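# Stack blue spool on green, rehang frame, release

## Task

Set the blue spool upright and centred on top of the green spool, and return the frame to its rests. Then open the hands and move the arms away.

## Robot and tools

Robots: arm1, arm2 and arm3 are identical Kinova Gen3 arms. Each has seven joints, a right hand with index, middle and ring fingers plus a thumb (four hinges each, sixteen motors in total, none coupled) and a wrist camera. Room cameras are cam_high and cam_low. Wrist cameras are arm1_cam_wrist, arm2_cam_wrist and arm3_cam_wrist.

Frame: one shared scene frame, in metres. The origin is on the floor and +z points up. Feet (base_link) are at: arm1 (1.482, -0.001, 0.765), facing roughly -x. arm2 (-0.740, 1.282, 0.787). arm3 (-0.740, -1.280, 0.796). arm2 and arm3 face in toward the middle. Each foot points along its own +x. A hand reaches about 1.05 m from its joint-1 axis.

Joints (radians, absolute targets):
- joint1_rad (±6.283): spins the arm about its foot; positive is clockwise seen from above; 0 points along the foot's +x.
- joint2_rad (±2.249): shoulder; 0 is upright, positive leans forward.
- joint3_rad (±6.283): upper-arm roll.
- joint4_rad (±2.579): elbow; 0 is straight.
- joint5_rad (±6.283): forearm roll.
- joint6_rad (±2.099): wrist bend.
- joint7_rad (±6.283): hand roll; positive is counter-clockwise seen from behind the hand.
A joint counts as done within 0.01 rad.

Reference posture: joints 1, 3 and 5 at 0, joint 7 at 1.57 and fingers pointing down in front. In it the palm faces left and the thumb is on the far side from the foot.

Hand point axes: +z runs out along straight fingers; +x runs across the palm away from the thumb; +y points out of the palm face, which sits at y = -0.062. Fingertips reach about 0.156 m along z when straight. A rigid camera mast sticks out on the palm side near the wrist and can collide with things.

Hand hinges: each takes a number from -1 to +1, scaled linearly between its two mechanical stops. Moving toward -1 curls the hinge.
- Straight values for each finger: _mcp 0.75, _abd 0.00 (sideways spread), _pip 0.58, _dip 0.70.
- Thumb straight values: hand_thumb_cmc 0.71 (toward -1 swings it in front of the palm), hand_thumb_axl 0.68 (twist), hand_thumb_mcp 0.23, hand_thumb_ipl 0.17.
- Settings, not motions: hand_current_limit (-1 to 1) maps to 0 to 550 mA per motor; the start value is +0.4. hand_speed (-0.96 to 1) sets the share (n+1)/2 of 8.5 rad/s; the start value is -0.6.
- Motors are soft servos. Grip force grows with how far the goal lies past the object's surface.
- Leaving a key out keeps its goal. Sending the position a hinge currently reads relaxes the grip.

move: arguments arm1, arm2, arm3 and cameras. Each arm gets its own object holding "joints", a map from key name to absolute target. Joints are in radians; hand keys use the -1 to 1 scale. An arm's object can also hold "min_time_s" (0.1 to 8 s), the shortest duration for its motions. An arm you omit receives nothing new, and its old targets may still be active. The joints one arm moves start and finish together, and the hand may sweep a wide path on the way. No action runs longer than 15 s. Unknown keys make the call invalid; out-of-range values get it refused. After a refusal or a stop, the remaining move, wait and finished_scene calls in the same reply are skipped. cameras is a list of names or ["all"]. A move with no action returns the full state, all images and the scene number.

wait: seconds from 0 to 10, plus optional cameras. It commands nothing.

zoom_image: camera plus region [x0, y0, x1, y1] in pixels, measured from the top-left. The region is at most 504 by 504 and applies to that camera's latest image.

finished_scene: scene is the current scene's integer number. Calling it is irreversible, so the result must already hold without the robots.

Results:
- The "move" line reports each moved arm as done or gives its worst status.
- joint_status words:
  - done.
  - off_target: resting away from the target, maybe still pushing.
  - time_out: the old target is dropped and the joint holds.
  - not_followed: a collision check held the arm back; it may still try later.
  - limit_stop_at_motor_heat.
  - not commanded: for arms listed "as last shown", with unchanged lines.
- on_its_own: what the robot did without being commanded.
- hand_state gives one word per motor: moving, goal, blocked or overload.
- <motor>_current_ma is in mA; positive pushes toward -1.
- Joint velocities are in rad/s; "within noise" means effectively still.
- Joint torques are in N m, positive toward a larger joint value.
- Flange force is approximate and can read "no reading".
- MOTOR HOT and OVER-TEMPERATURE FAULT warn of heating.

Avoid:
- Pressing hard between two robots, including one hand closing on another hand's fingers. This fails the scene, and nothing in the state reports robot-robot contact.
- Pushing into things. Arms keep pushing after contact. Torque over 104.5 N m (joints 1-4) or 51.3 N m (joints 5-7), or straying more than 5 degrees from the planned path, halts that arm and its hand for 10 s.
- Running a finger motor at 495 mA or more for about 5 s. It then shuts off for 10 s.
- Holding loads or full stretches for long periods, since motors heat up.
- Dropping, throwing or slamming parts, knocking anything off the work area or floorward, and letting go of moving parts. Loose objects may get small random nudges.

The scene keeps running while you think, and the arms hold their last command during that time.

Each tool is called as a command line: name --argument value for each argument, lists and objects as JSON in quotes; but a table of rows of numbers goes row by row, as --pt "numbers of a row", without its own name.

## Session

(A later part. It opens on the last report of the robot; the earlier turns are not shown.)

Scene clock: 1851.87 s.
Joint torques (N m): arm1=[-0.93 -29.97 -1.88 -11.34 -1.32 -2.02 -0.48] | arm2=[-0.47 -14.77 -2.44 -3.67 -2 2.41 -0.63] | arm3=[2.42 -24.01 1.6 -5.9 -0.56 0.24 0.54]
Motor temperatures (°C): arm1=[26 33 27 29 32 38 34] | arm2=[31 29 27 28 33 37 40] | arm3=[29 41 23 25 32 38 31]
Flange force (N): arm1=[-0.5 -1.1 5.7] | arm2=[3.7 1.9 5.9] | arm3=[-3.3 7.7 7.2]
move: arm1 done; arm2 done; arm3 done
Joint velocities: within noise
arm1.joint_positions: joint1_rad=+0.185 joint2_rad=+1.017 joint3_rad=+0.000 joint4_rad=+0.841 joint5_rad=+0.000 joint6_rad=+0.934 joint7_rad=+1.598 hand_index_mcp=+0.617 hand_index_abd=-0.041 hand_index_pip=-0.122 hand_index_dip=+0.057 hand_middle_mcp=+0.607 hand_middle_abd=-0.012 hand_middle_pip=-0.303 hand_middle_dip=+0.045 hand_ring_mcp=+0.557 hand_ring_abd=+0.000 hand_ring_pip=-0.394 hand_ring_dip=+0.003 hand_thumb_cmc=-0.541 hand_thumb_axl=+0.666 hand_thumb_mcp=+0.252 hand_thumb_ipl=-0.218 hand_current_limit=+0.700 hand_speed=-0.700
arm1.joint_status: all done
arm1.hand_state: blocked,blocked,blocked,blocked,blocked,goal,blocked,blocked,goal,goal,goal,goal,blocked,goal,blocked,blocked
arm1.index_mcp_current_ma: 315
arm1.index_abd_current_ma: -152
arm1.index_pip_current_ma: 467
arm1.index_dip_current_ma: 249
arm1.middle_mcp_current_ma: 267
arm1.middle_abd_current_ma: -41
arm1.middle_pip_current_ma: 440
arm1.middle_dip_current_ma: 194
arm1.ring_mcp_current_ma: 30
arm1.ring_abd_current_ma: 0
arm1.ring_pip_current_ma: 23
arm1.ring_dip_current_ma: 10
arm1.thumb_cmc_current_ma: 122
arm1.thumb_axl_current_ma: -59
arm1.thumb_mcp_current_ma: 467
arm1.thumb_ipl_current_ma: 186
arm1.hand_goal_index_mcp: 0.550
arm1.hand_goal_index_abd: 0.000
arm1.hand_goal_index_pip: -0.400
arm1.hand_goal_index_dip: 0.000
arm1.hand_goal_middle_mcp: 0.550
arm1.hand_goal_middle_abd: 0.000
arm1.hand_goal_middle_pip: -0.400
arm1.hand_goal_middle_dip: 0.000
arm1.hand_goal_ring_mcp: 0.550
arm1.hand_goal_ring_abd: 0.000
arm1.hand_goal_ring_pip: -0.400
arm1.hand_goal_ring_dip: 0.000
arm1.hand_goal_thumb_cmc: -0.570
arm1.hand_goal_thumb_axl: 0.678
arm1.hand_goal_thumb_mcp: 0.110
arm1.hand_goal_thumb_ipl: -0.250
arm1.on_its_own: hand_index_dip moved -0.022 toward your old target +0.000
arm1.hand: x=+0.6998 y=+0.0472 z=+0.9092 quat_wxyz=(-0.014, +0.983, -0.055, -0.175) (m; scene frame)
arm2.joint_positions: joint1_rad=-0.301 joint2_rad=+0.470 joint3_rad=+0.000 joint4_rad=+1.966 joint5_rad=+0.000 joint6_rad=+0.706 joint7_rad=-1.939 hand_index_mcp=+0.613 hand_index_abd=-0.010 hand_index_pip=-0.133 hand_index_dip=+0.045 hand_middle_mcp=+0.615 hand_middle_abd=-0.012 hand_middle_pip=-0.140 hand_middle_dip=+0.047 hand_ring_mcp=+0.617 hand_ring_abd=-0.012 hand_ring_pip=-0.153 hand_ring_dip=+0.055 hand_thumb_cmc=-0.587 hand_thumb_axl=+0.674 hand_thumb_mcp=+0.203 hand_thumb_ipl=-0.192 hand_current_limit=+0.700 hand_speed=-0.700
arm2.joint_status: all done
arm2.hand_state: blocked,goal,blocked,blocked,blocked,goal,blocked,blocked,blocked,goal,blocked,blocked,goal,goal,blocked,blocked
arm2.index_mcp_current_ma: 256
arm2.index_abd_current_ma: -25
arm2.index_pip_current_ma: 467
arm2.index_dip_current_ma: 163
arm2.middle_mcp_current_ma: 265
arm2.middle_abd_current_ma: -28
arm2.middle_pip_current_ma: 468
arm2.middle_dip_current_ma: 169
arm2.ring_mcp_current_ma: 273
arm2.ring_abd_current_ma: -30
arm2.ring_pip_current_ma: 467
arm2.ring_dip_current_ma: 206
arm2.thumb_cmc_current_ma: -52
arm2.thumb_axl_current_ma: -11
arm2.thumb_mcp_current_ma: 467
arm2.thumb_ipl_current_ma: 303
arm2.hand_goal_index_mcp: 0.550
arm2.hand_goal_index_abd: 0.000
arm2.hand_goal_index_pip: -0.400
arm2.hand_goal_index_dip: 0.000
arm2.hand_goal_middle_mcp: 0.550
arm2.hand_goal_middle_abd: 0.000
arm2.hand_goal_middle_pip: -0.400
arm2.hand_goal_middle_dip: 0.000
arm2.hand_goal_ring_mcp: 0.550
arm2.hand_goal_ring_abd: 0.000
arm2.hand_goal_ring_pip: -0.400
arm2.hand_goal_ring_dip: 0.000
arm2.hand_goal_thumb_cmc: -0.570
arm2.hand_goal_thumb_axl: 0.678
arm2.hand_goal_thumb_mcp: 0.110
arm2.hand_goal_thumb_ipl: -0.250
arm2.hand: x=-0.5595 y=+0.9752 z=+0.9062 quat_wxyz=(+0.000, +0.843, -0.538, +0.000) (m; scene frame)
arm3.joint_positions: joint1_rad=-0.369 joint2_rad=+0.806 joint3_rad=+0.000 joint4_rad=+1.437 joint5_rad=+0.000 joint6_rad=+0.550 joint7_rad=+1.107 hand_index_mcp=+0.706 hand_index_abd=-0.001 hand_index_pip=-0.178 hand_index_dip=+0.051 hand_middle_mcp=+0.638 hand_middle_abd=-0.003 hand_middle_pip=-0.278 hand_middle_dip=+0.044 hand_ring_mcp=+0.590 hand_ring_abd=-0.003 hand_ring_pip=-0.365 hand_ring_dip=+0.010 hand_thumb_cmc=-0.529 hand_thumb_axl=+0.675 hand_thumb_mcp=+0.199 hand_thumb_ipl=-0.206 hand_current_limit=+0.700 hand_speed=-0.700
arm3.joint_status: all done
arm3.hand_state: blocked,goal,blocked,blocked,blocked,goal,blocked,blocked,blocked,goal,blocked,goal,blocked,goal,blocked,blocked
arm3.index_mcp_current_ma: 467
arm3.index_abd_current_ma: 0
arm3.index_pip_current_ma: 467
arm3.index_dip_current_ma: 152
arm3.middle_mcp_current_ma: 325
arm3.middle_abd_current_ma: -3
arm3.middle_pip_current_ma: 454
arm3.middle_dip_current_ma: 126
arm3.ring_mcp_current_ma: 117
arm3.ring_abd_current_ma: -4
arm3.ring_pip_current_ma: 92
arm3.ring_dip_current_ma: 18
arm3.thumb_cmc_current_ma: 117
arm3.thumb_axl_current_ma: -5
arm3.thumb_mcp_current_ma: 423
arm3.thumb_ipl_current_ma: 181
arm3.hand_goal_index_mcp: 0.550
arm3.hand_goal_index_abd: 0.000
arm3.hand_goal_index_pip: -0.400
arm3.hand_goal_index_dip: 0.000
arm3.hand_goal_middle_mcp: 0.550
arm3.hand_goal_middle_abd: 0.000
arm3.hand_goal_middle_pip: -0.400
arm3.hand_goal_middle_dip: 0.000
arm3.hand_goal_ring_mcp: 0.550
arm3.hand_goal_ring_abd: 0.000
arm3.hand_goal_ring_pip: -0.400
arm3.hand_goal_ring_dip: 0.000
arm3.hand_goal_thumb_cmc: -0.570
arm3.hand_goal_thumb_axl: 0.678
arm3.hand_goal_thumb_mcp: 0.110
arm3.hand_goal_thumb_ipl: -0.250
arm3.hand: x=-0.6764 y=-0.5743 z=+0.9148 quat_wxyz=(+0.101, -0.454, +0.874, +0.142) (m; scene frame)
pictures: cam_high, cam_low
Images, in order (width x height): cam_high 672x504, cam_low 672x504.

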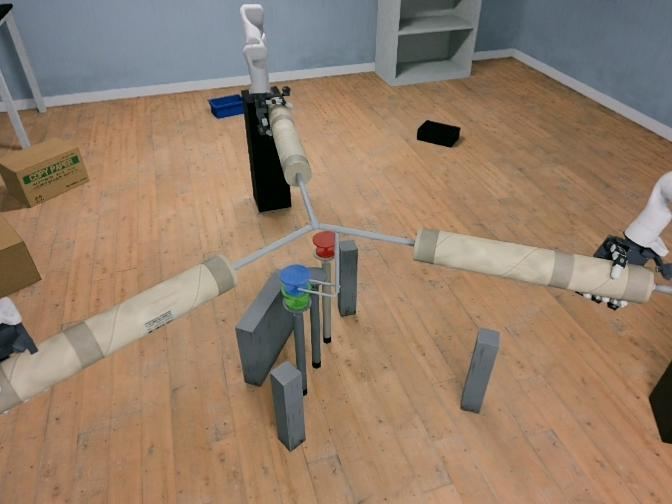

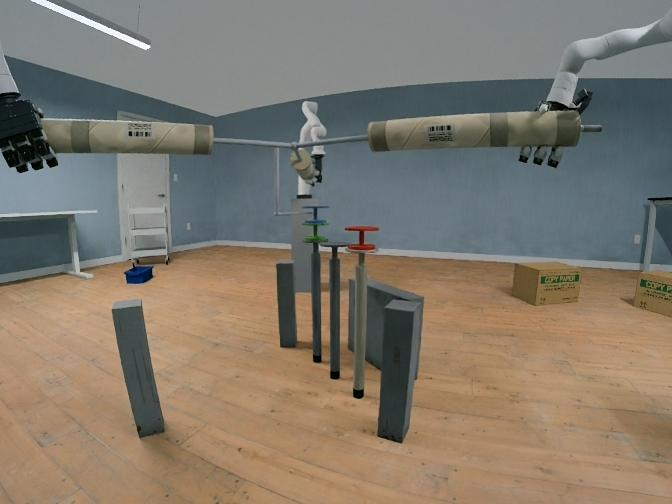

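move --arm1 '{"joints":{"joint1_rad":0.096,"joint2_rad":1.157,"joint4_rad":0.5405,"joint6_rad":1.095,"joint7_rad":1.509},"min_time_s":5}' --arm2 '{"joints":{"joint1_rad":-0.110,"joint2_rad":0.5105,"joint4_rad":1.8867,"joint6_rad":0.7444,"joint7_rad":-1.7475},"min_time_s":5}' --arm3 '{"joints":{"joint1_rad":-0.4315,"joint2_rad":0.6835,"joint4_rad":1.7176,"joint6_rad":0.3915,"joint7_rad":1.0448},"min_time_s":5}' --cameras '["cam_high"]'

move --arm1 '{"joints":{"joint1_rad":-0.044,"joint2_rad":1.0221,"joint4_rad":0.8514,"joint6_rad":0.9191,"joint7_rad":1.369},"min_time_s":5}' --arm2 '{"joints":{"joint1_rad":-0.0485,"joint2_rad":0.7124,"joint4_rad":1.4776,"joint6_rad":0.9516,"joint7_rad":-1.686},"min_time_s":5}' --arm3 '{"joints":{"joint1_rad":-0.335,"joint2_rad":0.5267,"joint4_rad":2.0597,"joint6_rad":0.2061,"joint7_rad":1.141},"min_time_s":5}'

move --arm1 '{"joints":{"joint1_rad":-0.1945,"joint2_rad":0.9646,"joint4_rad":0.9919,"joint6_rad":0.836,"joint7_rad":1.2186},"min_time_s":5}' --arm2 '{"joints":{"joint1_rad":-0.009,"joint2_rad":0.9695,"joint4_rad":0.9325,"joint6_rad":1.2395,"joint7_rad":-1.6466},"min_time_s":5}' --arm3 '{"joints":{"joint1_rad":-0.1905,"joint2_rad":0.3906,"joint4_rad":2.3443,"joint6_rad":0.0576,"joint7_rad":1.2856},"min_time_s":5}' --cameras '["cam_high","cam_low"]'

zoom_image --camera "cam_high" --region '[220, 150, 472, 402]'

Scene clock: 1925.37 s.
Joint torques (N m): arm1=[-1.7 -30.62 -2.13 -9.63 -1.28 -0.34 0.02] | arm2=[1.31 -15.73 -0.2 -3.41 -1.03 2.81 -0.59] | arm3=[0.43 -21.59 -0.11 -5.7 -0.78 -0.38 0.6]
Motor temperatures (°C): arm1=[26 33 27 29 32 38 34] | arm2=[31 29 27 28 34 38 40] | arm3=[29 42 23 25 32 38 31]
Flange force (N): arm1=[-8.0 -1.2 7.8] | arm2=[3.5 -2.1 6.2] | arm3=[-2.4 4.6 6.9]
move: arm1 done; arm2 done; arm3 done
Joint velocities: within noise
arm1.joint_positions: joint1_rad=+0.096 joint2_rad=+1.157 joint3_rad=+0.000 joint4_rad=+0.541 joint5_rad=+0.000 joint6_rad=+1.095 joint7_rad=+1.509 hand_index_mcp=+0.631 hand_index_abd=-0.026 hand_index_pip=-0.122 hand_index_dip=+0.046 hand_middle_mcp=+0.616 hand_middle_abd=-0.007 hand_middle_pip=-0.305 hand_middle_dip=+0.039 hand_ring_mcp=+0.557 hand_ring_abd=+0.000 hand_ring_pip=-0.394 hand_ring_dip=+0.003 hand_thumb_cmc=-0.546 hand_thumb_axl=+0.664 hand_thumb_mcp=+0.248 hand_thumb_ipl=-0.218 hand_current_limit=+0.700 hand_speed=-0.700
arm1.joint_status: all done
arm1.hand_state: blocked,blocked,blocked,blocked,blocked,goal,blocked,blocked,goal,goal,goal,goal,blocked,goal,blocked,blocked
arm1.index_mcp_current_ma: 388
arm1.index_abd_current_ma: -91
arm1.index_pip_current_ma: 467
arm1.index_dip_current_ma: 197
arm1.middle_mcp_current_ma: 310
arm1.middle_abd_current_ma: -21
arm1.middle_pip_current_ma: 430
arm1.middle_dip_current_ma: 165
arm1.ring_mcp_current_ma: 30
arm1.ring_abd_current_ma: 0
arm1.ring_pip_current_ma: 23
arm1.ring_dip_current_ma: 10
arm1.thumb_cmc_current_ma: 101
arm1.thumb_axl_current_ma: -65
arm1.thumb_mcp_current_ma: 467
arm1.thumb_ipl_current_ma: 186
arm1.hand_goal_index_mcp: 0.550
arm1.hand_goal_index_abd: 0.000
arm1.hand_goal_index_pip: -0.400
arm1.hand_goal_index_dip: 0.000
arm1.hand_goal_middle_mcp: 0.550
arm1.hand_goal_middle_abd: 0.000
arm1.hand_goal_middle_pip: -0.400
arm1.hand_goal_middle_dip: 0.000
arm1.hand_goal_ring_mcp: 0.550
arm1.hand_goal_ring_abd: 0.000
arm1.hand_goal_ring_pip: -0.400
arm1.hand_goal_ring_dip: 0.000
arm1.hand_goal_thumb_cmc: -0.570
arm1.hand_goal_thumb_axl: 0.678
arm1.hand_goal_thumb_mcp: 0.110
arm1.hand_goal_thumb_ipl: -0.250
arm1.hand: x=+0.6540 y=-0.0182 z=+0.9094 quat_wxyz=(+0.001, +0.983, -0.055, -0.176) (m; scene frame)
arm2.joint_positions: joint1_rad=-0.110 joint2_rad=+0.511 joint3_rad=+0.000 joint4_rad=+1.887 joint5_rad=+0.000 joint6_rad=+0.744 joint7_rad=-1.747 hand_index_mcp=+0.613 hand_index_abd=-0.013 hand_index_pip=-0.133 hand_index_dip=+0.045 hand_middle_mcp=+0.615 hand_middle_abd=-0.012 hand_middle_pip=-0.140 hand_middle_dip=+0.047 hand_ring_mcp=+0.617 hand_ring_abd=-0.015 hand_ring_pip=-0.153 hand_ring_dip=+0.055 hand_thumb_cmc=-0.588 hand_thumb_axl=+0.674 hand_thumb_mcp=+0.203 hand_thumb_ipl=-0.192 hand_current_limit=+0.700 hand_speed=-0.700
arm2.joint_status: all done
arm2.hand_state: blocked,goal,blocked,blocked,blocked,goal,blocked,blocked,blocked,goal,blocked,blocked,goal,goal,blocked,blocked
arm2.index_mcp_current_ma: 256
arm2.index_abd_current_ma: -32
arm2.index_pip_current_ma: 468
arm2.index_dip_current_ma: 163
arm2.middle_mcp_current_ma: 265
arm2.middle_abd_current_ma: -30
arm2.middle_pip_current_ma: 467
arm2.middle_dip_current_ma: 169
arm2.ring_mcp_current_ma: 274
arm2.ring_abd_current_ma: -37
arm2.ring_pip_current_ma: 467
arm2.ring_dip_current_ma: 206
arm2.thumb_cmc_current_ma: -57
arm2.thumb_axl_current_ma: -12
arm2.thumb_mcp_current_ma: 468
arm2.thumb_ipl_current_ma: 303
arm2.hand_goal_index_mcp: 0.550
arm2.hand_goal_index_abd: 0.000
arm2.hand_goal_index_pip: -0.400
arm2.hand_goal_index_dip: 0.000
arm2.hand_goal_middle_mcp: 0.550
arm2.hand_goal_middle_abd: 0.000
arm2.hand_goal_middle_pip: -0.400
arm2.hand_goal_middle_dip: 0.000
arm2.hand_goal_ring_mcp: 0.550
arm2.hand_goal_ring_abd: 0.000
arm2.hand_goal_ring_pip: -0.400
arm2.hand_goal_ring_dip: 0.000
arm2.hand_goal_thumb_cmc: -0.570
arm2.hand_goal_thumb_axl: 0.678
arm2.hand_goal_thumb_mcp: 0.110
arm2.hand_goal_thumb_ipl: -0.250
arm2.hand: x=-0.6059 y=+0.9101 z=+0.9062 quat_wxyz=(+0.000, +0.843, -0.537, +0.000) (m; scene frame)
arm3.joint_positions: joint1_rad=-0.432 joint2_rad=+0.684 joint3_rad=+0.000 joint4_rad=+1.718 joint5_rad=+0.000 joint6_rad=+0.392 joint7_rad=+1.045 hand_index_mcp=+0.706 hand_index_abd=-0.001 hand_index_pip=-0.191 hand_index_dip=+0.051 hand_middle_mcp=+0.638 hand_middle_abd=-0.003 hand_middle_pip=-0.282 hand_middle_dip=+0.044 hand_ring_mcp=+0.590 hand_ring_abd=-0.003 hand_ring_pip=-0.365 hand_ring_dip=+0.010 hand_thumb_cmc=-0.525 hand_thumb_axl=+0.678 hand_thumb_mcp=+0.199 hand_thumb_ipl=-0.206 hand_current_limit=+0.700 hand_speed=-0.700
arm3.joint_status: all done
arm3.hand_state: blocked,goal,blocked,blocked,blocked,goal,blocked,blocked,blocked,goal,blocked,goal,blocked,goal,blocked,blocked
arm3.index_mcp_current_ma: 467
arm3.index_abd_current_ma: 0
arm3.index_pip_current_ma: 468
arm3.index_dip_current_ma: 152
arm3.middle_mcp_current_ma: 325
arm3.middle_abd_current_ma: -3
arm3.middle_pip_current_ma: 435
arm3.middle_dip_current_ma: 126
arm3.ring_mcp_current_ma: 117
arm3.ring_abd_current_ma: -4
arm3.ring_pip_current_ma: 92
arm3.ring_dip_current_ma: 18
arm3.thumb_cmc_current_ma: 130
arm3.thumb_axl_current_ma: 0
arm3.thumb_mcp_current_ma: 423
arm3.thumb_ipl_current_ma: 181
arm3.hand_goal_index_mcp: 0.550
arm3.hand_goal_index_abd: 0.000
arm3.hand_goal_index_pip: -0.400
arm3.hand_goal_index_dip: 0.000
arm3.hand_goal_middle_mcp: 0.550
arm3.hand_goal_middle_abd: 0.000
arm3.hand_goal_middle_pip: -0.400
arm3.hand_goal_middle_dip: 0.000
arm3.hand_goal_ring_mcp: 0.550
arm3.hand_goal_ring_abd: 0.000
arm3.hand_goal_ring_pip: -0.400
arm3.hand_goal_ring_dip: 0.000
arm3.hand_goal_thumb_cmc: -0.570
arm3.hand_goal_thumb_axl: 0.678
arm3.hand_goal_thumb_mcp: 0.110
arm3.hand_goal_thumb_ipl: -0.250
arm3.hand: x=-0.7226 y=-0.6398 z=+0.9146 quat_wxyz=(+0.092, -0.454, +0.874, +0.149) (m; scene frame)
pictures: cam_high
Images, in order (width x height): cam_high 672x504.

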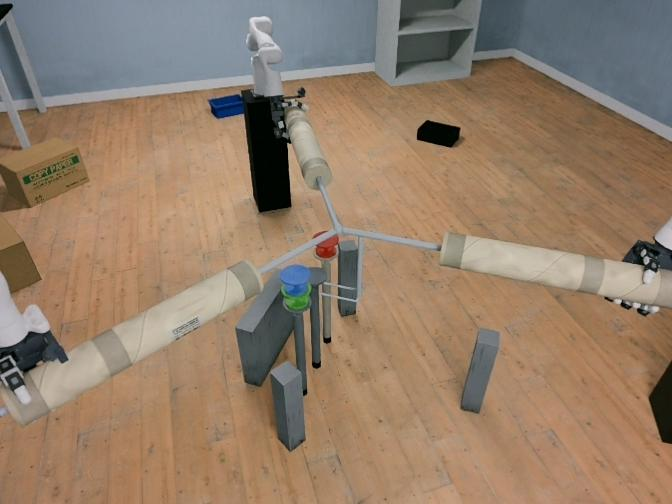

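Scene clock: 1930.70 s.
Joint torques (N m): arm1=[-1.53 -28.23 -2.16 -7.64 -0.97 0.53 0.18] | arm2=[2 -20.54 0.59 -5.31 -0.51 2.61 -0.53] | arm3=[-0.7 -17.45 -1.17 -3.8 -0.38 -0.29 0.83]
Motor temperatures (°C): arm1=[26 34 27 29 32 38 34] | arm2=[31 29 27 28 34 38 40] | arm3=[29 42 23 25 32 38 31]
Flange force (N): arm1=[-10.0 0.6 8.5] | arm2=[2.2 -2.9 5.6] | arm3=[-3.8 3.2 7.5]
move: arm1 done; arm2 done; arm3 done
Joint velocities: within noise
arm1.joint_positions: joint1_rad=-0.044 joint2_rad=+1.022 joint3_rad=+0.000 joint4_rad=+0.851 joint5_rad=+0.000 joint6_rad=+0.919 joint7_rad=+1.369 hand_index_mcp=+0.638 hand_index_abd=-0.001 hand_index_pip=-0.122 hand_index_dip=+0.040 hand_middle_mcp=+0.622 hand_middle_abd=-0.006 hand_middle_pip=-0.305 hand_middle_dip=+0.037 hand_ring_mcp=+0.557 hand_ring_abd=+0.000 hand_ring_pip=-0.394 hand_ring_dip=+0.003 hand_thumb_cmc=-0.538 hand_thumb_axl=+0.668 hand_thumb_mcp=+0.238 hand_thumb_ipl=-0.218 hand_current_limit=+0.700 hand_speed=-0.700
arm1.joint_status: all done
arm1.hand_state: blocked,goal,blocked,blocked,blocked,goal,blocked,blocked,goal,goal,goal,goal,blocked,goal,blocked,blocked
arm1.index_mcp_current_ma: 425
arm1.index_abd_current_ma: -4
arm1.index_pip_current_ma: 467
arm1.index_dip_current_ma: 169
arm1.middle_mcp_current_ma: 339
arm1.middle_abd_current_ma: -17
arm1.middle_pip_current_ma: 430
arm1.middle_dip_current_ma: 156
arm1.ring_mcp_current_ma: 30
arm1.ring_abd_current_ma: 0
arm1.ring_pip_current_ma: 23
arm1.ring_dip_current_ma: 10
arm1.thumb_cmc_current_ma: 136
arm1.thumb_axl_current_ma: -46
arm1.thumb_mcp_current_ma: 467
arm1.thumb_ipl_current_ma: 186
arm1.hand_goal_index_mcp: 0.550
arm1.hand_goal_index_abd: 0.000
arm1.hand_goal_index_pip: -0.400
arm1.hand_goal_index_dip: 0.000
arm1.hand_goal_middle_mcp: 0.550
arm1.hand_goal_middle_abd: 0.000
arm1.hand_goal_middle_pip: -0.400
arm1.hand_goal_middle_dip: 0.000
arm1.hand_goal_ring_mcp: 0.550
arm1.hand_goal_ring_abd: 0.000
arm1.hand_goal_ring_pip: -0.400
arm1.hand_goal_ring_dip: 0.000
arm1.hand_goal_thumb_cmc: -0.570
arm1.hand_goal_thumb_axl: 0.678
arm1.hand_goal_thumb_mcp: 0.110
arm1.hand_goal_thumb_ipl: -0.250
arm1.hand: x=+0.6913 y=-0.1265 z=+0.9095 quat_wxyz=(+0.026, +0.983, -0.055, -0.174) (m; scene frame)
arm2.joint_positions: joint1_rad=-0.049 joint2_rad=+0.712 joint3_rad=+0.000 joint4_rad=+1.478 joint5_rad=+0.000 joint6_rad=+0.952 joint7_rad=-1.686 hand_index_mcp=+0.613 hand_index_abd=-0.009 hand_index_pip=-0.133 hand_index_dip=+0.045 hand_middle_mcp=+0.615 hand_middle_abd=-0.009 hand_middle_pip=-0.140 hand_middle_dip=+0.047 hand_ring_mcp=+0.617 hand_ring_abd=-0.011 hand_ring_pip=-0.153 hand_ring_dip=+0.055 hand_thumb_cmc=-0.586 hand_thumb_axl=+0.674 hand_thumb_mcp=+0.203 hand_thumb_ipl=-0.193 hand_current_limit=+0.700 hand_speed=-0.700
arm2.joint_status: all done
arm2.hand_state: blocked,goal,blocked,blocked,blocked,goal,blocked,blocked,blocked,goal,blocked,blocked,goal,goal,blocked,blocked
arm2.index_mcp_current_ma: 256
arm2.index_abd_current_ma: -22
arm2.index_pip_current_ma: 468
arm2.index_dip_current_ma: 163
arm2.middle_mcp_current_ma: 265
arm2.middle_abd_current_ma: -20
arm2.middle_pip_current_ma: 467
arm2.middle_dip_current_ma: 169
arm2.ring_mcp_current_ma: 274
arm2.ring_abd_current_ma: -25
arm2.ring_pip_current_ma: 468
arm2.ring_dip_current_ma: 206
arm2.thumb_cmc_current_ma: -50
arm2.thumb_axl_current_ma: -12
arm2.thumb_mcp_current_ma: 467
arm2.thumb_ipl_current_ma: 301
arm2.hand_goal_index_mcp: 0.550
arm2.hand_goal_index_abd: 0.000
arm2.hand_goal_index_pip: -0.400
arm2.hand_goal_index_dip: 0.000
arm2.hand_goal_middle_mcp: 0.550
arm2.hand_goal_middle_abd: 0.000
arm2.hand_goal_middle_pip: -0.400
arm2.hand_goal_middle_dip: 0.000
arm2.hand_goal_ring_mcp: 0.550
arm2.hand_goal_ring_abd: 0.000
arm2.hand_goal_ring_pip: -0.400
arm2.hand_goal_ring_dip: 0.000
arm2.hand_goal_thumb_cmc: -0.570
arm2.hand_goal_thumb_axl: 0.678
arm2.hand_goal_thumb_mcp: 0.110
arm2.hand_goal_thumb_ipl: -0.250
arm2.hand: x=-0.5693 y=+0.8014 z=+0.9062 quat_wxyz=(+0.000, +0.843, -0.537, +0.000) (m; scene frame)
arm3.joint_positions: joint1_rad=-0.335 joint2_rad=+0.527 joint3_rad=+0.000 joint4_rad=+2.060 joint5_rad=+0.000 joint6_rad=+0.206 joint7_rad=+1.141 hand_index_mcp=+0.700 hand_index_abd=-0.002 hand_index_pip=-0.191 hand_index_dip=+0.052 hand_middle_mcp=+0.634 hand_middle_abd=-0.005 hand_middle_pip=-0.289 hand_middle_dip=+0.045 hand_ring_mcp=+0.582 hand_ring_abd=-0.003 hand_ring_pip=-0.376 hand_ring_dip=+0.009 hand_thumb_cmc=-0.511 hand_thumb_axl=+0.679 hand_thumb_mcp=+0.199 hand_thumb_ipl=-0.222 hand_current_limit=+0.700 hand_speed=-0.700
arm3.joint_status: all done
arm3.hand_state: blocked,goal,blocked,blocked,blocked,goal,blocked,blocked,blocked,goal,blocked,goal,blocked,goal,blocked,blocked
arm3.index_mcp_current_ma: 467
arm3.index_abd_current_ma: -1
arm3.index_pip_current_ma: 468
arm3.index_dip_current_ma: 153
arm3.middle_mcp_current_ma: 305
arm3.middle_abd_current_ma: -6
arm3.middle_pip_current_ma: 404
arm3.middle_dip_current_ma: 129
arm3.ring_mcp_current_ma: 90
arm3.ring_abd_current_ma: -4
arm3.ring_pip_current_ma: 56
arm3.ring_dip_current_ma: 17
arm3.thumb_cmc_current_ma: 183
arm3.thumb_axl_current_ma: 1
arm3.thumb_mcp_current_ma: 423
arm3.thumb_ipl_current_ma: 103
arm3.hand_goal_index_mcp: 0.550
arm3.hand_goal_index_abd: 0.000
arm3.hand_goal_index_pip: -0.400
arm3.hand_goal_index_dip: 0.000
arm3.hand_goal_middle_mcp: 0.550
arm3.hand_goal_middle_abd: 0.000
arm3.hand_goal_middle_pip: -0.400
arm3.hand_goal_middle_dip: 0.000
arm3.hand_goal_ring_mcp: 0.550
arm3.hand_goal_ring_abd: 0.000
arm3.hand_goal_ring_pip: -0.400
arm3.hand_goal_ring_dip: 0.000
arm3.hand_goal_thumb_cmc: -0.570
arm3.hand_goal_thumb_axl: 0.678
arm3.hand_goal_thumb_mcp: 0.110
arm3.hand_goal_thumb_ipl: -0.250
arm3.hand: x=-0.6858 y=-0.7481 z=+0.9145 quat_wxyz=(+0.106, -0.454, +0.874, +0.139) (m; scene frame)
pictures: none

Scene clock: 1936.03 s.
Joint torques (N m): arm1=[0.26 -27.12 -0.74 -7.27 -0.2 0.45 0.41] | arm2=[0.22 -25.92 -0.96 -8.49 -0.88 1.8 -0.32] | arm3=[-0.05 -13.19 -0.76 0.2 -0.62 0.91 0.42]
Motor temperatures (°C): arm1=[26 34 27 29 32 38 34] | arm2=[31 29 27 28 34 38 40] | arm3=[29 42 23 25 32 38 31]
Flange force (N): arm1=[-7.8 4.2 8.0] | arm2=[-3.9 0.3 6.1] | arm3=[-8.2 4.4 10.7]
move: arm1 done; arm2 done; arm3 done
Joint velocities: within noise
arm1.joint_positions: joint1_rad=-0.195 joint2_rad=+0.965 joint3_rad=+0.000 joint4_rad=+0.992 joint5_rad=+0.000 joint6_rad=+0.836 joint7_rad=+1.219 hand_index_mcp=+0.639 hand_index_abd=-0.001 hand_index_pip=-0.127 hand_index_dip=+0.037 hand_middle_mcp=+0.626 hand_middle_abd=-0.005 hand_middle_pip=-0.306 hand_middle_dip=+0.035 hand_ring_mcp=+0.560 hand_ring_abd=+0.000 hand_ring_pip=-0.393 hand_ring_dip=+0.003 hand_thumb_cmc=-0.531 hand_thumb_axl=+0.673 hand_thumb_mcp=+0.229 hand_thumb_ipl=-0.218 hand_current_limit=+0.700 hand_speed=-0.700
arm1.joint_status: all done
arm1.hand_state: blocked,goal,blocked,blocked,blocked,goal,blocked,blocked,goal,goal,goal,goal,blocked,goal,blocked,blocked
arm1.index_mcp_current_ma: 430
arm1.index_abd_current_ma: -3
arm1.index_pip_current_ma: 467
arm1.index_dip_current_ma: 156
arm1.middle_mcp_current_ma: 360
arm1.middle_abd_current_ma: -16
arm1.middle_pip_current_ma: 428
arm1.middle_dip_current_ma: 149
arm1.ring_mcp_current_ma: 39
arm1.ring_abd_current_ma: 0
arm1.ring_pip_current_ma: 24
arm1.ring_dip_current_ma: 10
arm1.thumb_cmc_current_ma: 168
arm1.thumb_axl_current_ma: -23
arm1.thumb_mcp_current_ma: 467
arm1.thumb_ipl_current_ma: 186
arm1.hand_goal_index_mcp: 0.550
arm1.hand_goal_index_abd: 0.000
arm1.hand_goal_index_pip: -0.400
arm1.hand_goal_index_dip: 0.000
arm1.hand_goal_middle_mcp: 0.550
arm1.hand_goal_middle_abd: 0.000
arm1.hand_goal_middle_pip: -0.400
arm1.hand_goal_middle_dip: 0.000
arm1.hand_goal_ring_mcp: 0.550
arm1.hand_goal_ring_abd: 0.000
arm1.hand_goal_ring_pip: -0.400
arm1.hand_goal_ring_dip: 0.000
arm1.hand_goal_thumb_cmc: -0.570
arm1.hand_goal_thumb_axl: 0.678
arm1.hand_goal_thumb_mcp: 0.110
arm1.hand_goal_thumb_ipl: -0.250
arm1.hand: x=+0.7285 y=-0.2344 z=+0.9090 quat_wxyz=(+0.051, +0.983, -0.055, -0.168) (m; scene frame)
arm2.joint_positions: joint1_rad=-0.009 joint2_rad=+0.969 joint3_rad=+0.000 joint4_rad=+0.933 joint5_rad=+0.000 joint6_rad=+1.239 joint7_rad=-1.647 hand_index_mcp=+0.613 hand_index_abd=-0.004 hand_index_pip=-0.133 hand_index_dip=+0.045 hand_middle_mcp=+0.615 hand_middle_abd=-0.007 hand_middle_pip=-0.140 hand_middle_dip=+0.047 hand_ring_mcp=+0.617 hand_ring_abd=-0.007 hand_ring_pip=-0.155 hand_ring_dip=+0.055 hand_thumb_cmc=-0.581 hand_thumb_axl=+0.675 hand_thumb_mcp=+0.203 hand_thumb_ipl=-0.193 hand_current_limit=+0.700 hand_speed=-0.700
arm2.joint_status: all done
arm2.hand_state: blocked,goal,blocked,blocked,blocked,goal,blocked,blocked,blocked,goal,blocked,blocked,goal,goal,blocked,blocked
arm2.index_mcp_current_ma: 256
arm2.index_abd_current_ma: -8
arm2.index_pip_current_ma: 467
arm2.index_dip_current_ma: 163
arm2.middle_mcp_current_ma: 265
arm2.middle_abd_current_ma: -15
arm2.middle_pip_current_ma: 467
arm2.middle_dip_current_ma: 169
arm2.ring_mcp_current_ma: 274
arm2.ring_abd_current_ma: -17
arm2.ring_pip_current_ma: 467
arm2.ring_dip_current_ma: 206
arm2.thumb_cmc_current_ma: -32
arm2.thumb_axl_current_ma: -7
arm2.thumb_mcp_current_ma: 468
arm2.thumb_ipl_current_ma: 301
arm2.hand_goal_index_mcp: 0.550
arm2.hand_goal_index_abd: 0.000
arm2.hand_goal_index_pip: -0.400
arm2.hand_goal_index_dip: 0.000
arm2.hand_goal_middle_mcp: 0.550
arm2.hand_goal_middle_abd: 0.000
arm2.hand_goal_middle_pip: -0.400
arm2.hand_goal_middle_dip: 0.000
arm2.hand_goal_ring_mcp: 0.550
arm2.hand_goal_ring_abd: 0.000
arm2.hand_goal_ring_pip: -0.400
arm2.hand_goal_ring_dip: 0.000
arm2.hand_goal_thumb_cmc: -0.570
arm2.hand_goal_thumb_axl: 0.678
arm2.hand_goal_thumb_mcp: 0.110
arm2.hand_goal_thumb_ipl: -0.250
arm2.hand: x=-0.5324 y=+0.6929 z=+0.9059 quat_wxyz=(+0.000, +0.843, -0.537, +0.000) (m; scene frame)
arm3.joint_positions: joint1_rad=-0.191 joint2_rad=+0.391 joint3_rad=+0.000 joint4_rad=+2.344 joint5_rad=+0.000 joint6_rad=+0.058 joint7_rad=+1.286 hand_index_mcp=+0.699 hand_index_abd=-0.002 hand_index_pip=-0.197 hand_index_dip=+0.066 hand_middle_mcp=+0.633 hand_middle_abd=-0.006 hand_middle_pip=-0.304 hand_middle_dip=+0.043 hand_ring_mcp=+0.568 hand_ring_abd=-0.003 hand_ring_pip=-0.386 hand_ring_dip=+0.005 hand_thumb_cmc=-0.498 hand_thumb_axl=+0.680 hand_thumb_mcp=+0.194 hand_thumb_ipl=-0.225 hand_current_limit=+0.700 hand_speed=-0.700
arm3.joint_status: all done
arm3.hand_state: blocked,goal,blocked,blocked,blocked,goal,blocked,blocked,goal,goal,goal,goal,blocked,goal,blocked,blocked
arm3.index_mcp_current_ma: 468
arm3.index_abd_current_ma: -1
arm3.index_pip_current_ma: 467
arm3.index_dip_current_ma: 208
arm3.middle_mcp_current_ma: 301
arm3.middle_abd_current_ma: -8
arm3.middle_pip_current_ma: 336
arm3.middle_dip_current_ma: 122
arm3.ring_mcp_current_ma: 41
arm3.ring_abd_current_ma: -4
arm3.ring_pip_current_ma: 29
arm3.ring_dip_current_ma: 8
arm3.thumb_cmc_current_ma: 237
arm3.thumb_axl_current_ma: 4
arm3.thumb_mcp_current_ma: 395
arm3.thumb_ipl_current_ma: 87
arm3.hand_goal_index_mcp: 0.550
arm3.hand_goal_index_abd: 0.000
arm3.hand_goal_index_pip: -0.400
arm3.hand_goal_index_dip: 0.000
arm3.hand_goal_middle_mcp: 0.550
arm3.hand_goal_middle_abd: 0.000
arm3.hand_goal_middle_pip: -0.400
arm3.hand_goal_middle_dip: 0.000
arm3.hand_goal_ring_mcp: 0.550
arm3.hand_goal_ring_abd: 0.000
arm3.hand_goal_ring_pip: -0.400
arm3.hand_goal_ring_dip: 0.000
arm3.hand_goal_thumb_cmc: -0.570
arm3.hand_goal_thumb_axl: 0.678
arm3.hand_goal_thumb_mcp: 0.110
arm3.hand_goal_thumb_ipl: -0.250
arm3.hand: x=-0.6495 y=-0.8561 z=+0.9144 quat_wxyz=(+0.124, -0.454, +0.874, +0.122) (m; scene frame)
pictures: cam_high, cam_low
Images, in order (width x height): cam_high 672x504, cam_low 672x504.

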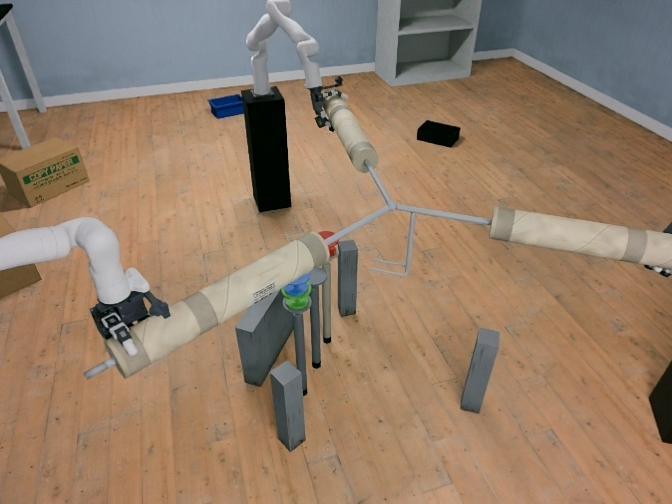

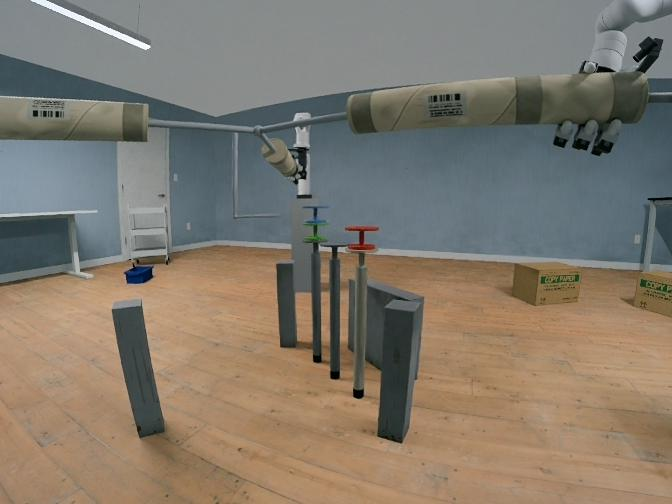

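Scaled by 2.000 from the camera's 672x504 image, which has a finer 960x720 frame.

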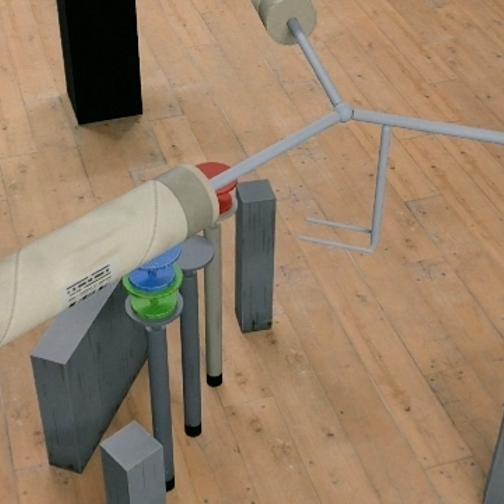

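move --arm1 '{"joints":{"joint2_rad":1.0962,"joint4_rad":1.0558,"joint6_rad":0.6405},"min_time_s":4}' --arm2 '{"joints":{"joint2_rad":1.091,"joint4_rad":1.0118,"joint6_rad":1.0388},"min_time_s":4}' --arm3 '{"joints":{"joint2_rad":0.7243,"joint4_rad":2.3993,"joint6_rad":-0.3311},"min_time_s":4}'

move --arm1 '{"joints":{"joint2_rad":1.2629,"joint4_rad":1.0294,"joint6_rad":0.5002},"min_time_s":4}' --arm2 '{"joints":{"joint2_rad":1.2511,"joint4_rad":0.9983,"joint6_rad":0.8922},"min_time_s":4}' --arm3 '{"joints":{"joint2_rad":1.0643,"joint4_rad":2.3461,"joint6_rad":-0.6178},"min_time_s":4}' --cameras '["cam_high","cam_low"]'

zoom_image --camera "cam_high" --region '[220, 150, 472, 402]'

zoom_image --camera "cam_low" --region '[220, 150, 472, 402]'

Scene clock: 1956.63 s.
Joint torques (N m): arm1=[-0.8 -26.81 -1.48 -5.66 -0.41 0.61 0.27] | arm2=[0.84 -24.84 -0.59 -6.03 -0.92 2.66 -0.55] | arm3=[0.08 -14.51 -0.63 4.09 -0.03 0.77 0.49]
Motor temperatures (°C): arm1=[26 35 27 29 32 38 34] | arm2=[31 30 27 28 34 38 40] | arm3=[29 41 23 25 31 38 31]
Flange force (N): arm1=[-8.9 2.9 8.8] | arm2=[-1.3 -0.4 4.2] | arm3=[-7.7 2.7 10.5]
move: arm1 done; arm2 done; arm3 done
Joint velocities: within noise
arm1.joint_positions: joint1_rad=-0.194 joint2_rad=+1.096 joint3_rad=+0.000 joint4_rad=+1.056 joint5_rad=+0.000 joint6_rad=+0.640 joint7_rad=+1.219 hand_index_mcp=+0.639 hand_index_abd=-0.005 hand_index_pip=-0.132 hand_index_dip=+0.038 hand_middle_mcp=+0.626 hand_middle_abd=-0.005 hand_middle_pip=-0.306 hand_middle_dip=+0.035 hand_ring_mcp=+0.560 hand_ring_abd=+0.000 hand_ring_pip=-0.393 hand_ring_dip=+0.003 hand_thumb_cmc=-0.532 hand_thumb_axl=+0.668 hand_thumb_mcp=+0.228 hand_thumb_ipl=-0.218 hand_current_limit=+0.700 hand_speed=-0.700
arm1.joint_status: all done
arm1.hand_state: blocked,goal,blocked,blocked,blocked,goal,blocked,blocked,goal,goal,goal,goal,blocked,goal,blocked,blocked
arm1.index_mcp_current_ma: 430
arm1.index_abd_current_ma: -17
arm1.index_pip_current_ma: 467
arm1.index_dip_current_ma: 160
arm1.middle_mcp_current_ma: 360
arm1.middle_abd_current_ma: -14
arm1.middle_pip_current_ma: 424
arm1.middle_dip_current_ma: 149
arm1.ring_mcp_current_ma: 39
arm1.ring_abd_current_ma: 0
arm1.ring_pip_current_ma: 26
arm1.ring_dip_current_ma: 10
arm1.thumb_cmc_current_ma: 164
arm1.thumb_axl_current_ma: -44
arm1.thumb_mcp_current_ma: 467
arm1.thumb_ipl_current_ma: 186
arm1.hand_goal_index_mcp: 0.550
arm1.hand_goal_index_abd: 0.000
arm1.hand_goal_index_pip: -0.400
arm1.hand_goal_index_dip: 0.000
arm1.hand_goal_middle_mcp: 0.550
arm1.hand_goal_middle_abd: 0.000
arm1.hand_goal_middle_pip: -0.400
arm1.hand_goal_middle_dip: 0.000
arm1.hand_goal_ring_mcp: 0.550
arm1.hand_goal_ring_abd: 0.000
arm1.hand_goal_ring_pip: -0.400
arm1.hand_goal_ring_dip: 0.000
arm1.hand_goal_thumb_cmc: -0.570
arm1.hand_goal_thumb_axl: 0.678
arm1.hand_goal_thumb_mcp: 0.110
arm1.hand_goal_thumb_ipl: -0.250
arm1.hand: x=+0.7281 y=-0.2344 z=+0.8072 quat_wxyz=(+0.051, +0.983, -0.055, -0.168) (m; scene frame)
arm2.joint_positions: joint1_rad=-0.009 joint2_rad=+1.091 joint3_rad=+0.000 joint4_rad=+1.012 joint5_rad=+0.000 joint6_rad=+1.039 joint7_rad=-1.647 hand_index_mcp=+0.614 hand_index_abd=-0.008 hand_index_pip=-0.133 hand_index_dip=+0.045 hand_middle_mcp=+0.615 hand_middle_abd=-0.011 hand_middle_pip=-0.141 hand_middle_dip=+0.047 hand_ring_mcp=+0.617 hand_ring_abd=-0.012 hand_ring_pip=-0.156 hand_ring_dip=+0.055 hand_thumb_cmc=-0.581 hand_thumb_axl=+0.676 hand_thumb_mcp=+0.203 hand_thumb_ipl=-0.195 hand_current_limit=+0.700 hand_speed=-0.700
arm2.joint_status: all done
arm2.hand_state: blocked,goal,blocked,blocked,blocked,goal,blocked,blocked,blocked,goal,blocked,blocked,goal,goal,blocked,blocked
arm2.index_mcp_current_ma: 260
arm2.index_abd_current_ma: -19
arm2.index_pip_current_ma: 467
arm2.index_dip_current_ma: 163
arm2.middle_mcp_current_ma: 265
arm2.middle_abd_current_ma: -27
arm2.middle_pip_current_ma: 467
arm2.middle_dip_current_ma: 169
arm2.ring_mcp_current_ma: 274
arm2.ring_abd_current_ma: -29
arm2.ring_pip_current_ma: 467
arm2.ring_dip_current_ma: 206
arm2.thumb_cmc_current_ma: -30
arm2.thumb_axl_current_ma: -4
arm2.thumb_mcp_current_ma: 467
arm2.thumb_ipl_current_ma: 288
arm2.hand_goal_index_mcp: 0.550
arm2.hand_goal_index_abd: 0.000
arm2.hand_goal_index_pip: -0.400
arm2.hand_goal_index_dip: 0.000
arm2.hand_goal_middle_mcp: 0.550
arm2.hand_goal_middle_abd: 0.000
arm2.hand_goal_middle_pip: -0.400
arm2.hand_goal_middle_dip: 0.000
arm2.hand_goal_ring_mcp: 0.550
arm2.hand_goal_ring_abd: 0.000
arm2.hand_goal_ring_pip: -0.400
arm2.hand_goal_ring_dip: 0.000
arm2.hand_goal_thumb_cmc: -0.570
arm2.hand_goal_thumb_axl: 0.678
arm2.hand_goal_thumb_mcp: 0.110
arm2.hand_goal_thumb_ipl: -0.250
arm2.hand: x=-0.5325 y=+0.6930 z=+0.8049 quat_wxyz=(+0.000, +0.843, -0.537, +0.000) (m; scene frame)
arm3.joint_positions: joint1_rad=-0.190 joint2_rad=+0.724 joint3_rad=+0.000 joint4_rad=+2.399 joint5_rad=+0.000 joint6_rad=-0.331 joint7_rad=+1.286 hand_index_mcp=+0.699 hand_index_abd=-0.001 hand_index_pip=-0.199 hand_index_dip=+0.068 hand_middle_mcp=+0.633 hand_middle_abd=-0.005 hand_middle_pip=-0.304 hand_middle_dip=+0.043 hand_ring_mcp=+0.567 hand_ring_abd=-0.003 hand_ring_pip=-0.387 hand_ring_dip=+0.005 hand_thumb_cmc=-0.495 hand_thumb_axl=+0.682 hand_thumb_mcp=+0.193 hand_thumb_ipl=-0.225 hand_current_limit=+0.700 hand_speed=-0.700
arm3.joint_status: all done
arm3.hand_state: blocked,goal,blocked,blocked,blocked,goal,blocked,blocked,goal,goal,goal,goal,blocked,goal,blocked,blocked
arm3.index_mcp_current_ma: 468
arm3.index_abd_current_ma: -1
arm3.index_pip_current_ma: 467
arm3.index_dip_current_ma: 215
arm3.middle_mcp_current_ma: 301
arm3.middle_abd_current_ma: -7
arm3.middle_pip_current_ma: 336
arm3.middle_dip_current_ma: 122
arm3.ring_mcp_current_ma: 39
arm3.ring_abd_current_ma: -4
arm3.ring_pip_current_ma: 26
arm3.ring_dip_current_ma: 8
arm3.thumb_cmc_current_ma: 253
arm3.thumb_axl_current_ma: 7
arm3.thumb_mcp_current_ma: 390
arm3.thumb_ipl_current_ma: 87
arm3.hand_goal_index_mcp: 0.550
arm3.hand_goal_index_abd: 0.000
arm3.hand_goal_index_pip: -0.400
arm3.hand_goal_index_dip: 0.000
arm3.hand_goal_middle_mcp: 0.550
arm3.hand_goal_middle_abd: 0.000
arm3.hand_goal_middle_pip: -0.400
arm3.hand_goal_middle_dip: 0.000
arm3.hand_goal_ring_mcp: 0.550
arm3.hand_goal_ring_abd: 0.000
arm3.hand_goal_ring_pip: -0.400
arm3.hand_goal_ring_dip: 0.000
arm3.hand_goal_thumb_cmc: -0.570
arm3.hand_goal_thumb_axl: 0.678
arm3.hand_goal_thumb_mcp: 0.110
arm3.hand_goal_thumb_ipl: -0.250
arm3.hand: x=-0.6498 y=-0.8559 z=+0.8148 quat_wxyz=(+0.124, -0.454, +0.874, +0.122) (m; scene frame)
pictures: none

Scene clock: 1960.97 s.
Joint torques (N m): arm1=[-0.76 -26.7 -1.55 -4.89 -0.47 0.43 0.1] | arm2=[0.92 -24.28 -0.72 -4.5 -0.99 2.82 -0.58] | arm3=[0.27 -14.95 -0.54 6.84 0.27 0.82 0.51]
Motor temperatures (°C): arm1=[26 35 27 29 32 38 34] | arm2=[31 30 27 28 34 38 40] | arm3=[29 41 23 25 31 38 31]
Flange force (N): arm1=[-7.9 2.5 8.9] | arm2=[-0.2 -0.6 2.7] | arm3=[-7.4 3.1 9.6]
move: arm1 done; arm2 done; arm3 done
Joint velocities: within noise
arm1.joint_positions: joint1_rad=-0.194 joint2_rad=+1.263 joint3_rad=+0.000 joint4_rad=+1.029 joint5_rad=+0.000 joint6_rad=+0.500 joint7_rad=+1.219 hand_index_mcp=+0.639 hand_index_abd=-0.007 hand_index_pip=-0.132 hand_index_dip=+0.039 hand_middle_mcp=+0.626 hand_middle_abd=-0.008 hand_middle_pip=-0.306 hand_middle_dip=+0.035 hand_ring_mcp=+0.560 hand_ring_abd=+0.000 hand_ring_pip=-0.393 hand_ring_dip=+0.003 hand_thumb_cmc=-0.533 hand_thumb_axl=+0.668 hand_thumb_mcp=+0.228 hand_thumb_ipl=-0.218 hand_current_limit=+0.700 hand_speed=-0.700
arm1.joint_status: all done
arm1.hand_state: blocked,goal,blocked,blocked,blocked,goal,blocked,blocked,goal,goal,goal,goal,blocked,goal,blocked,blocked
arm1.index_mcp_current_ma: 430
arm1.index_abd_current_ma: -23
arm1.index_pip_current_ma: 467
arm1.index_dip_current_ma: 164
arm1.middle_mcp_current_ma: 360
arm1.middle_abd_current_ma: -27
arm1.middle_pip_current_ma: 424
arm1.middle_dip_current_ma: 150
arm1.ring_mcp_current_ma: 40
arm1.ring_abd_current_ma: 0
arm1.ring_pip_current_ma: 26
arm1.ring_dip_current_ma: 10
arm1.thumb_cmc_current_ma: 161
arm1.thumb_axl_current_ma: -46
arm1.thumb_mcp_current_ma: 467
arm1.thumb_ipl_current_ma: 186
arm1.hand_goal_index_mcp: 0.550
arm1.hand_goal_index_abd: 0.000
arm1.hand_goal_index_pip: -0.400
arm1.hand_goal_index_dip: 0.000
arm1.hand_goal_middle_mcp: 0.550
arm1.hand_goal_middle_abd: 0.000
arm1.hand_goal_middle_pip: -0.400
arm1.hand_goal_middle_dip: 0.000
arm1.hand_goal_ring_mcp: 0.550
arm1.hand_goal_ring_abd: 0.000
arm1.hand_goal_ring_pip: -0.400
arm1.hand_goal_ring_dip: 0.000
arm1.hand_goal_thumb_cmc: -0.570
arm1.hand_goal_thumb_axl: 0.678
arm1.hand_goal_thumb_mcp: 0.110
arm1.hand_goal_thumb_ipl: -0.250
arm1.hand: x=+0.7276 y=-0.2345 z=+0.7074 quat_wxyz=(+0.051, +0.983, -0.055, -0.168) (m; scene frame)
arm2.joint_positions: joint1_rad=-0.009 joint2_rad=+1.251 joint3_rad=+0.000 joint4_rad=+0.998 joint5_rad=+0.000 joint6_rad=+0.892 joint7_rad=-1.647 hand_index_mcp=+0.614 hand_index_abd=-0.009 hand_index_pip=-0.133 hand_index_dip=+0.045 hand_middle_mcp=+0.615 hand_middle_abd=-0.012 hand_middle_pip=-0.141 hand_middle_dip=+0.047 hand_ring_mcp=+0.617 hand_ring_abd=-0.013 hand_ring_pip=-0.156 hand_ring_dip=+0.055 hand_thumb_cmc=-0.581 hand_thumb_axl=+0.676 hand_thumb_mcp=+0.203 hand_thumb_ipl=-0.196 hand_current_limit=+0.700 hand_speed=-0.700
arm2.joint_status: all done
arm2.hand_state: blocked,goal,blocked,blocked,blocked,goal,blocked,blocked,blocked,goal,blocked,blocked,goal,goal,blocked,blocked
arm2.index_mcp_current_ma: 260
arm2.index_abd_current_ma: -22
arm2.index_pip_current_ma: 467
arm2.index_dip_current_ma: 163
arm2.middle_mcp_current_ma: 265
arm2.middle_abd_current_ma: -29
arm2.middle_pip_current_ma: 468
arm2.middle_dip_current_ma: 169
arm2.ring_mcp_current_ma: 274
arm2.ring_abd_current_ma: -31
arm2.ring_pip_current_ma: 467
arm2.ring_dip_current_ma: 206
arm2.thumb_cmc_current_ma: -31
arm2.thumb_axl_current_ma: -4
arm2.thumb_mcp_current_ma: 467
arm2.thumb_ipl_current_ma: 282
arm2.hand_goal_index_mcp: 0.550
arm2.hand_goal_index_abd: 0.000
arm2.hand_goal_index_pip: -0.400
arm2.hand_goal_index_dip: 0.000
arm2.hand_goal_middle_mcp: 0.550
arm2.hand_goal_middle_abd: 0.000
arm2.hand_goal_middle_pip: -0.400
arm2.hand_goal_middle_dip: 0.000
arm2.hand_goal_ring_mcp: 0.550
arm2.hand_goal_ring_abd: 0.000
arm2.hand_goal_ring_pip: -0.400
arm2.hand_goal_ring_dip: 0.000
arm2.hand_goal_thumb_cmc: -0.570
arm2.hand_goal_thumb_axl: 0.678
arm2.hand_goal_thumb_mcp: 0.110
arm2.hand_goal_thumb_ipl: -0.250
arm2.hand: x=-0.5325 y=+0.6932 z=+0.7050 quat_wxyz=(+0.000, +0.843, -0.537, +0.000) (m; scene frame)
arm3.joint_positions: joint1_rad=-0.190 joint2_rad=+1.064 joint3_rad=+0.000 joint4_rad=+2.346 joint5_rad=+0.000 joint6_rad=-0.618 joint7_rad=+1.286 hand_index_mcp=+0.699 hand_index_abd=-0.001 hand_index_pip=-0.199 hand_index_dip=+0.066 hand_middle_mcp=+0.633 hand_middle_abd=-0.006 hand_middle_pip=-0.305 hand_middle_dip=+0.043 hand_ring_mcp=+0.567 hand_ring_abd=-0.003 hand_ring_pip=-0.387 hand_ring_dip=+0.005 hand_thumb_cmc=-0.493 hand_thumb_axl=+0.682 hand_thumb_mcp=+0.193 hand_thumb_ipl=-0.225 hand_current_limit=+0.700 hand_speed=-0.700
arm3.joint_status: all done
arm3.hand_state: blocked,goal,blocked,blocked,blocked,goal,blocked,blocked,goal,goal,goal,goal,blocked,goal,blocked,blocked
arm3.index_mcp_current_ma: 468
arm3.index_abd_current_ma: -1
arm3.index_pip_current_ma: 468
arm3.index_dip_current_ma: 211
arm3.middle_mcp_current_ma: 301
arm3.middle_abd_current_ma: -7
arm3.middle_pip_current_ma: 331
arm3.middle_dip_current_ma: 122
arm3.ring_mcp_current_ma: 38
arm3.ring_abd_current_ma: -4
arm3.ring_pip_current_ma: 25
arm3.ring_dip_current_ma: 8
arm3.thumb_cmc_current_ma: 260
arm3.thumb_axl_current_ma: 8
arm3.thumb_mcp_current_ma: 389
arm3.thumb_ipl_current_ma: 87
arm3.hand_goal_index_mcp: 0.550
arm3.hand_goal_index_abd: 0.000
arm3.hand_goal_index_pip: -0.400
arm3.hand_goal_index_dip: 0.000
arm3.hand_goal_middle_mcp: 0.550
arm3.hand_goal_middle_abd: 0.000
arm3.hand_goal_middle_pip: -0.400
arm3.hand_goal_middle_dip: 0.000
arm3.hand_goal_ring_mcp: 0.550
arm3.hand_goal_ring_abd: 0.000
arm3.hand_goal_ring_pip: -0.400
arm3.hand_goal_ring_dip: 0.000
arm3.hand_goal_thumb_cmc: -0.570
arm3.hand_goal_thumb_axl: 0.678
arm3.hand_goal_thumb_mcp: 0.110
arm3.hand_goal_thumb_ipl: -0.250
arm3.hand: x=-0.6502 y=-0.8557 z=+0.7150 quat_wxyz=(+0.124, -0.454, +0.874, +0.122) (m; scene frame)
pictures: cam_high, cam_low
Images, in order (width x height): cam_high 672x504, cam_low 672x504.

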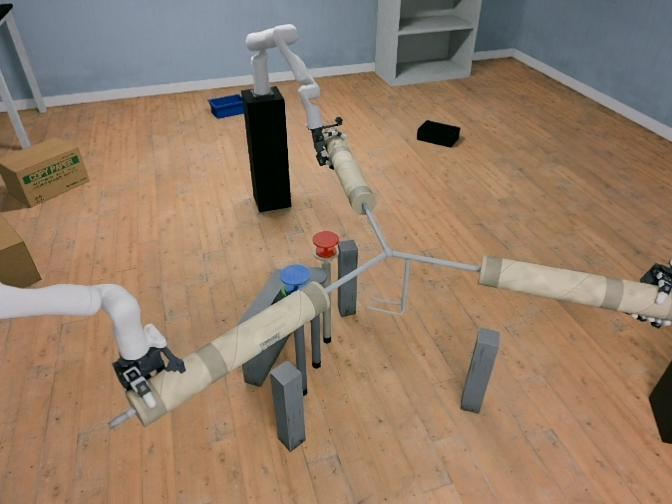

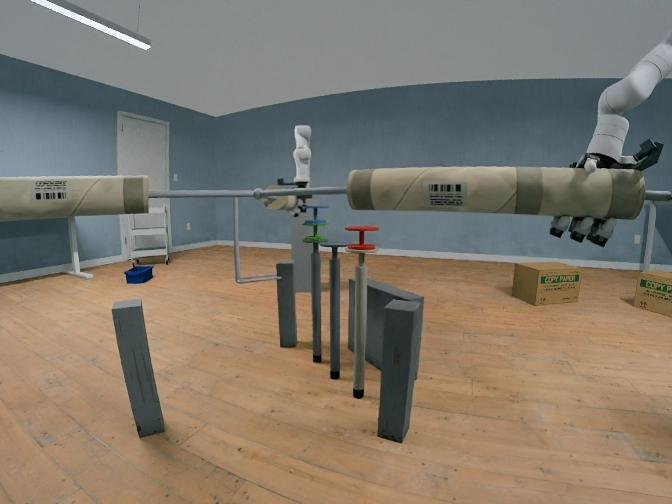

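Scaled by 2.000 from the camera's 672x504 image, which has a finer 960x720 frame.

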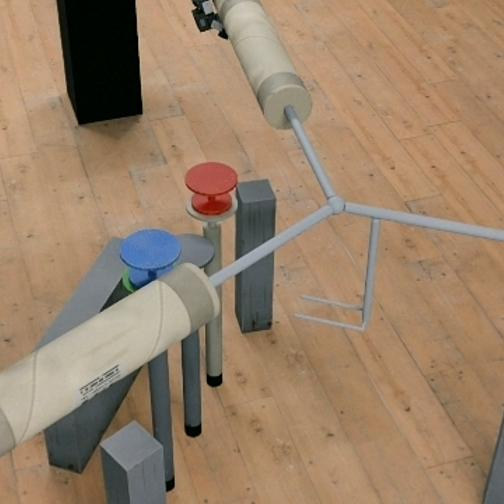

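Scaled by 2.000 from the camera's 672x504 image, which has a finer 960x720 frame.

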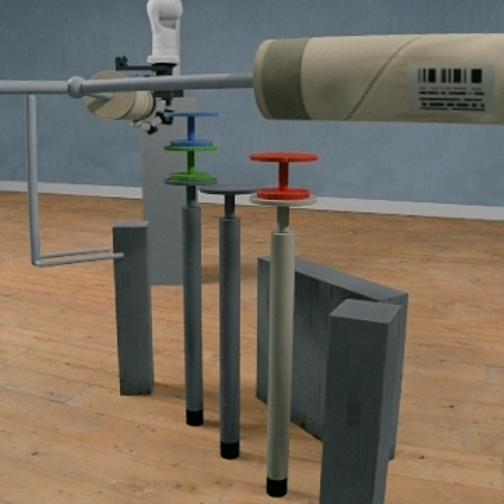

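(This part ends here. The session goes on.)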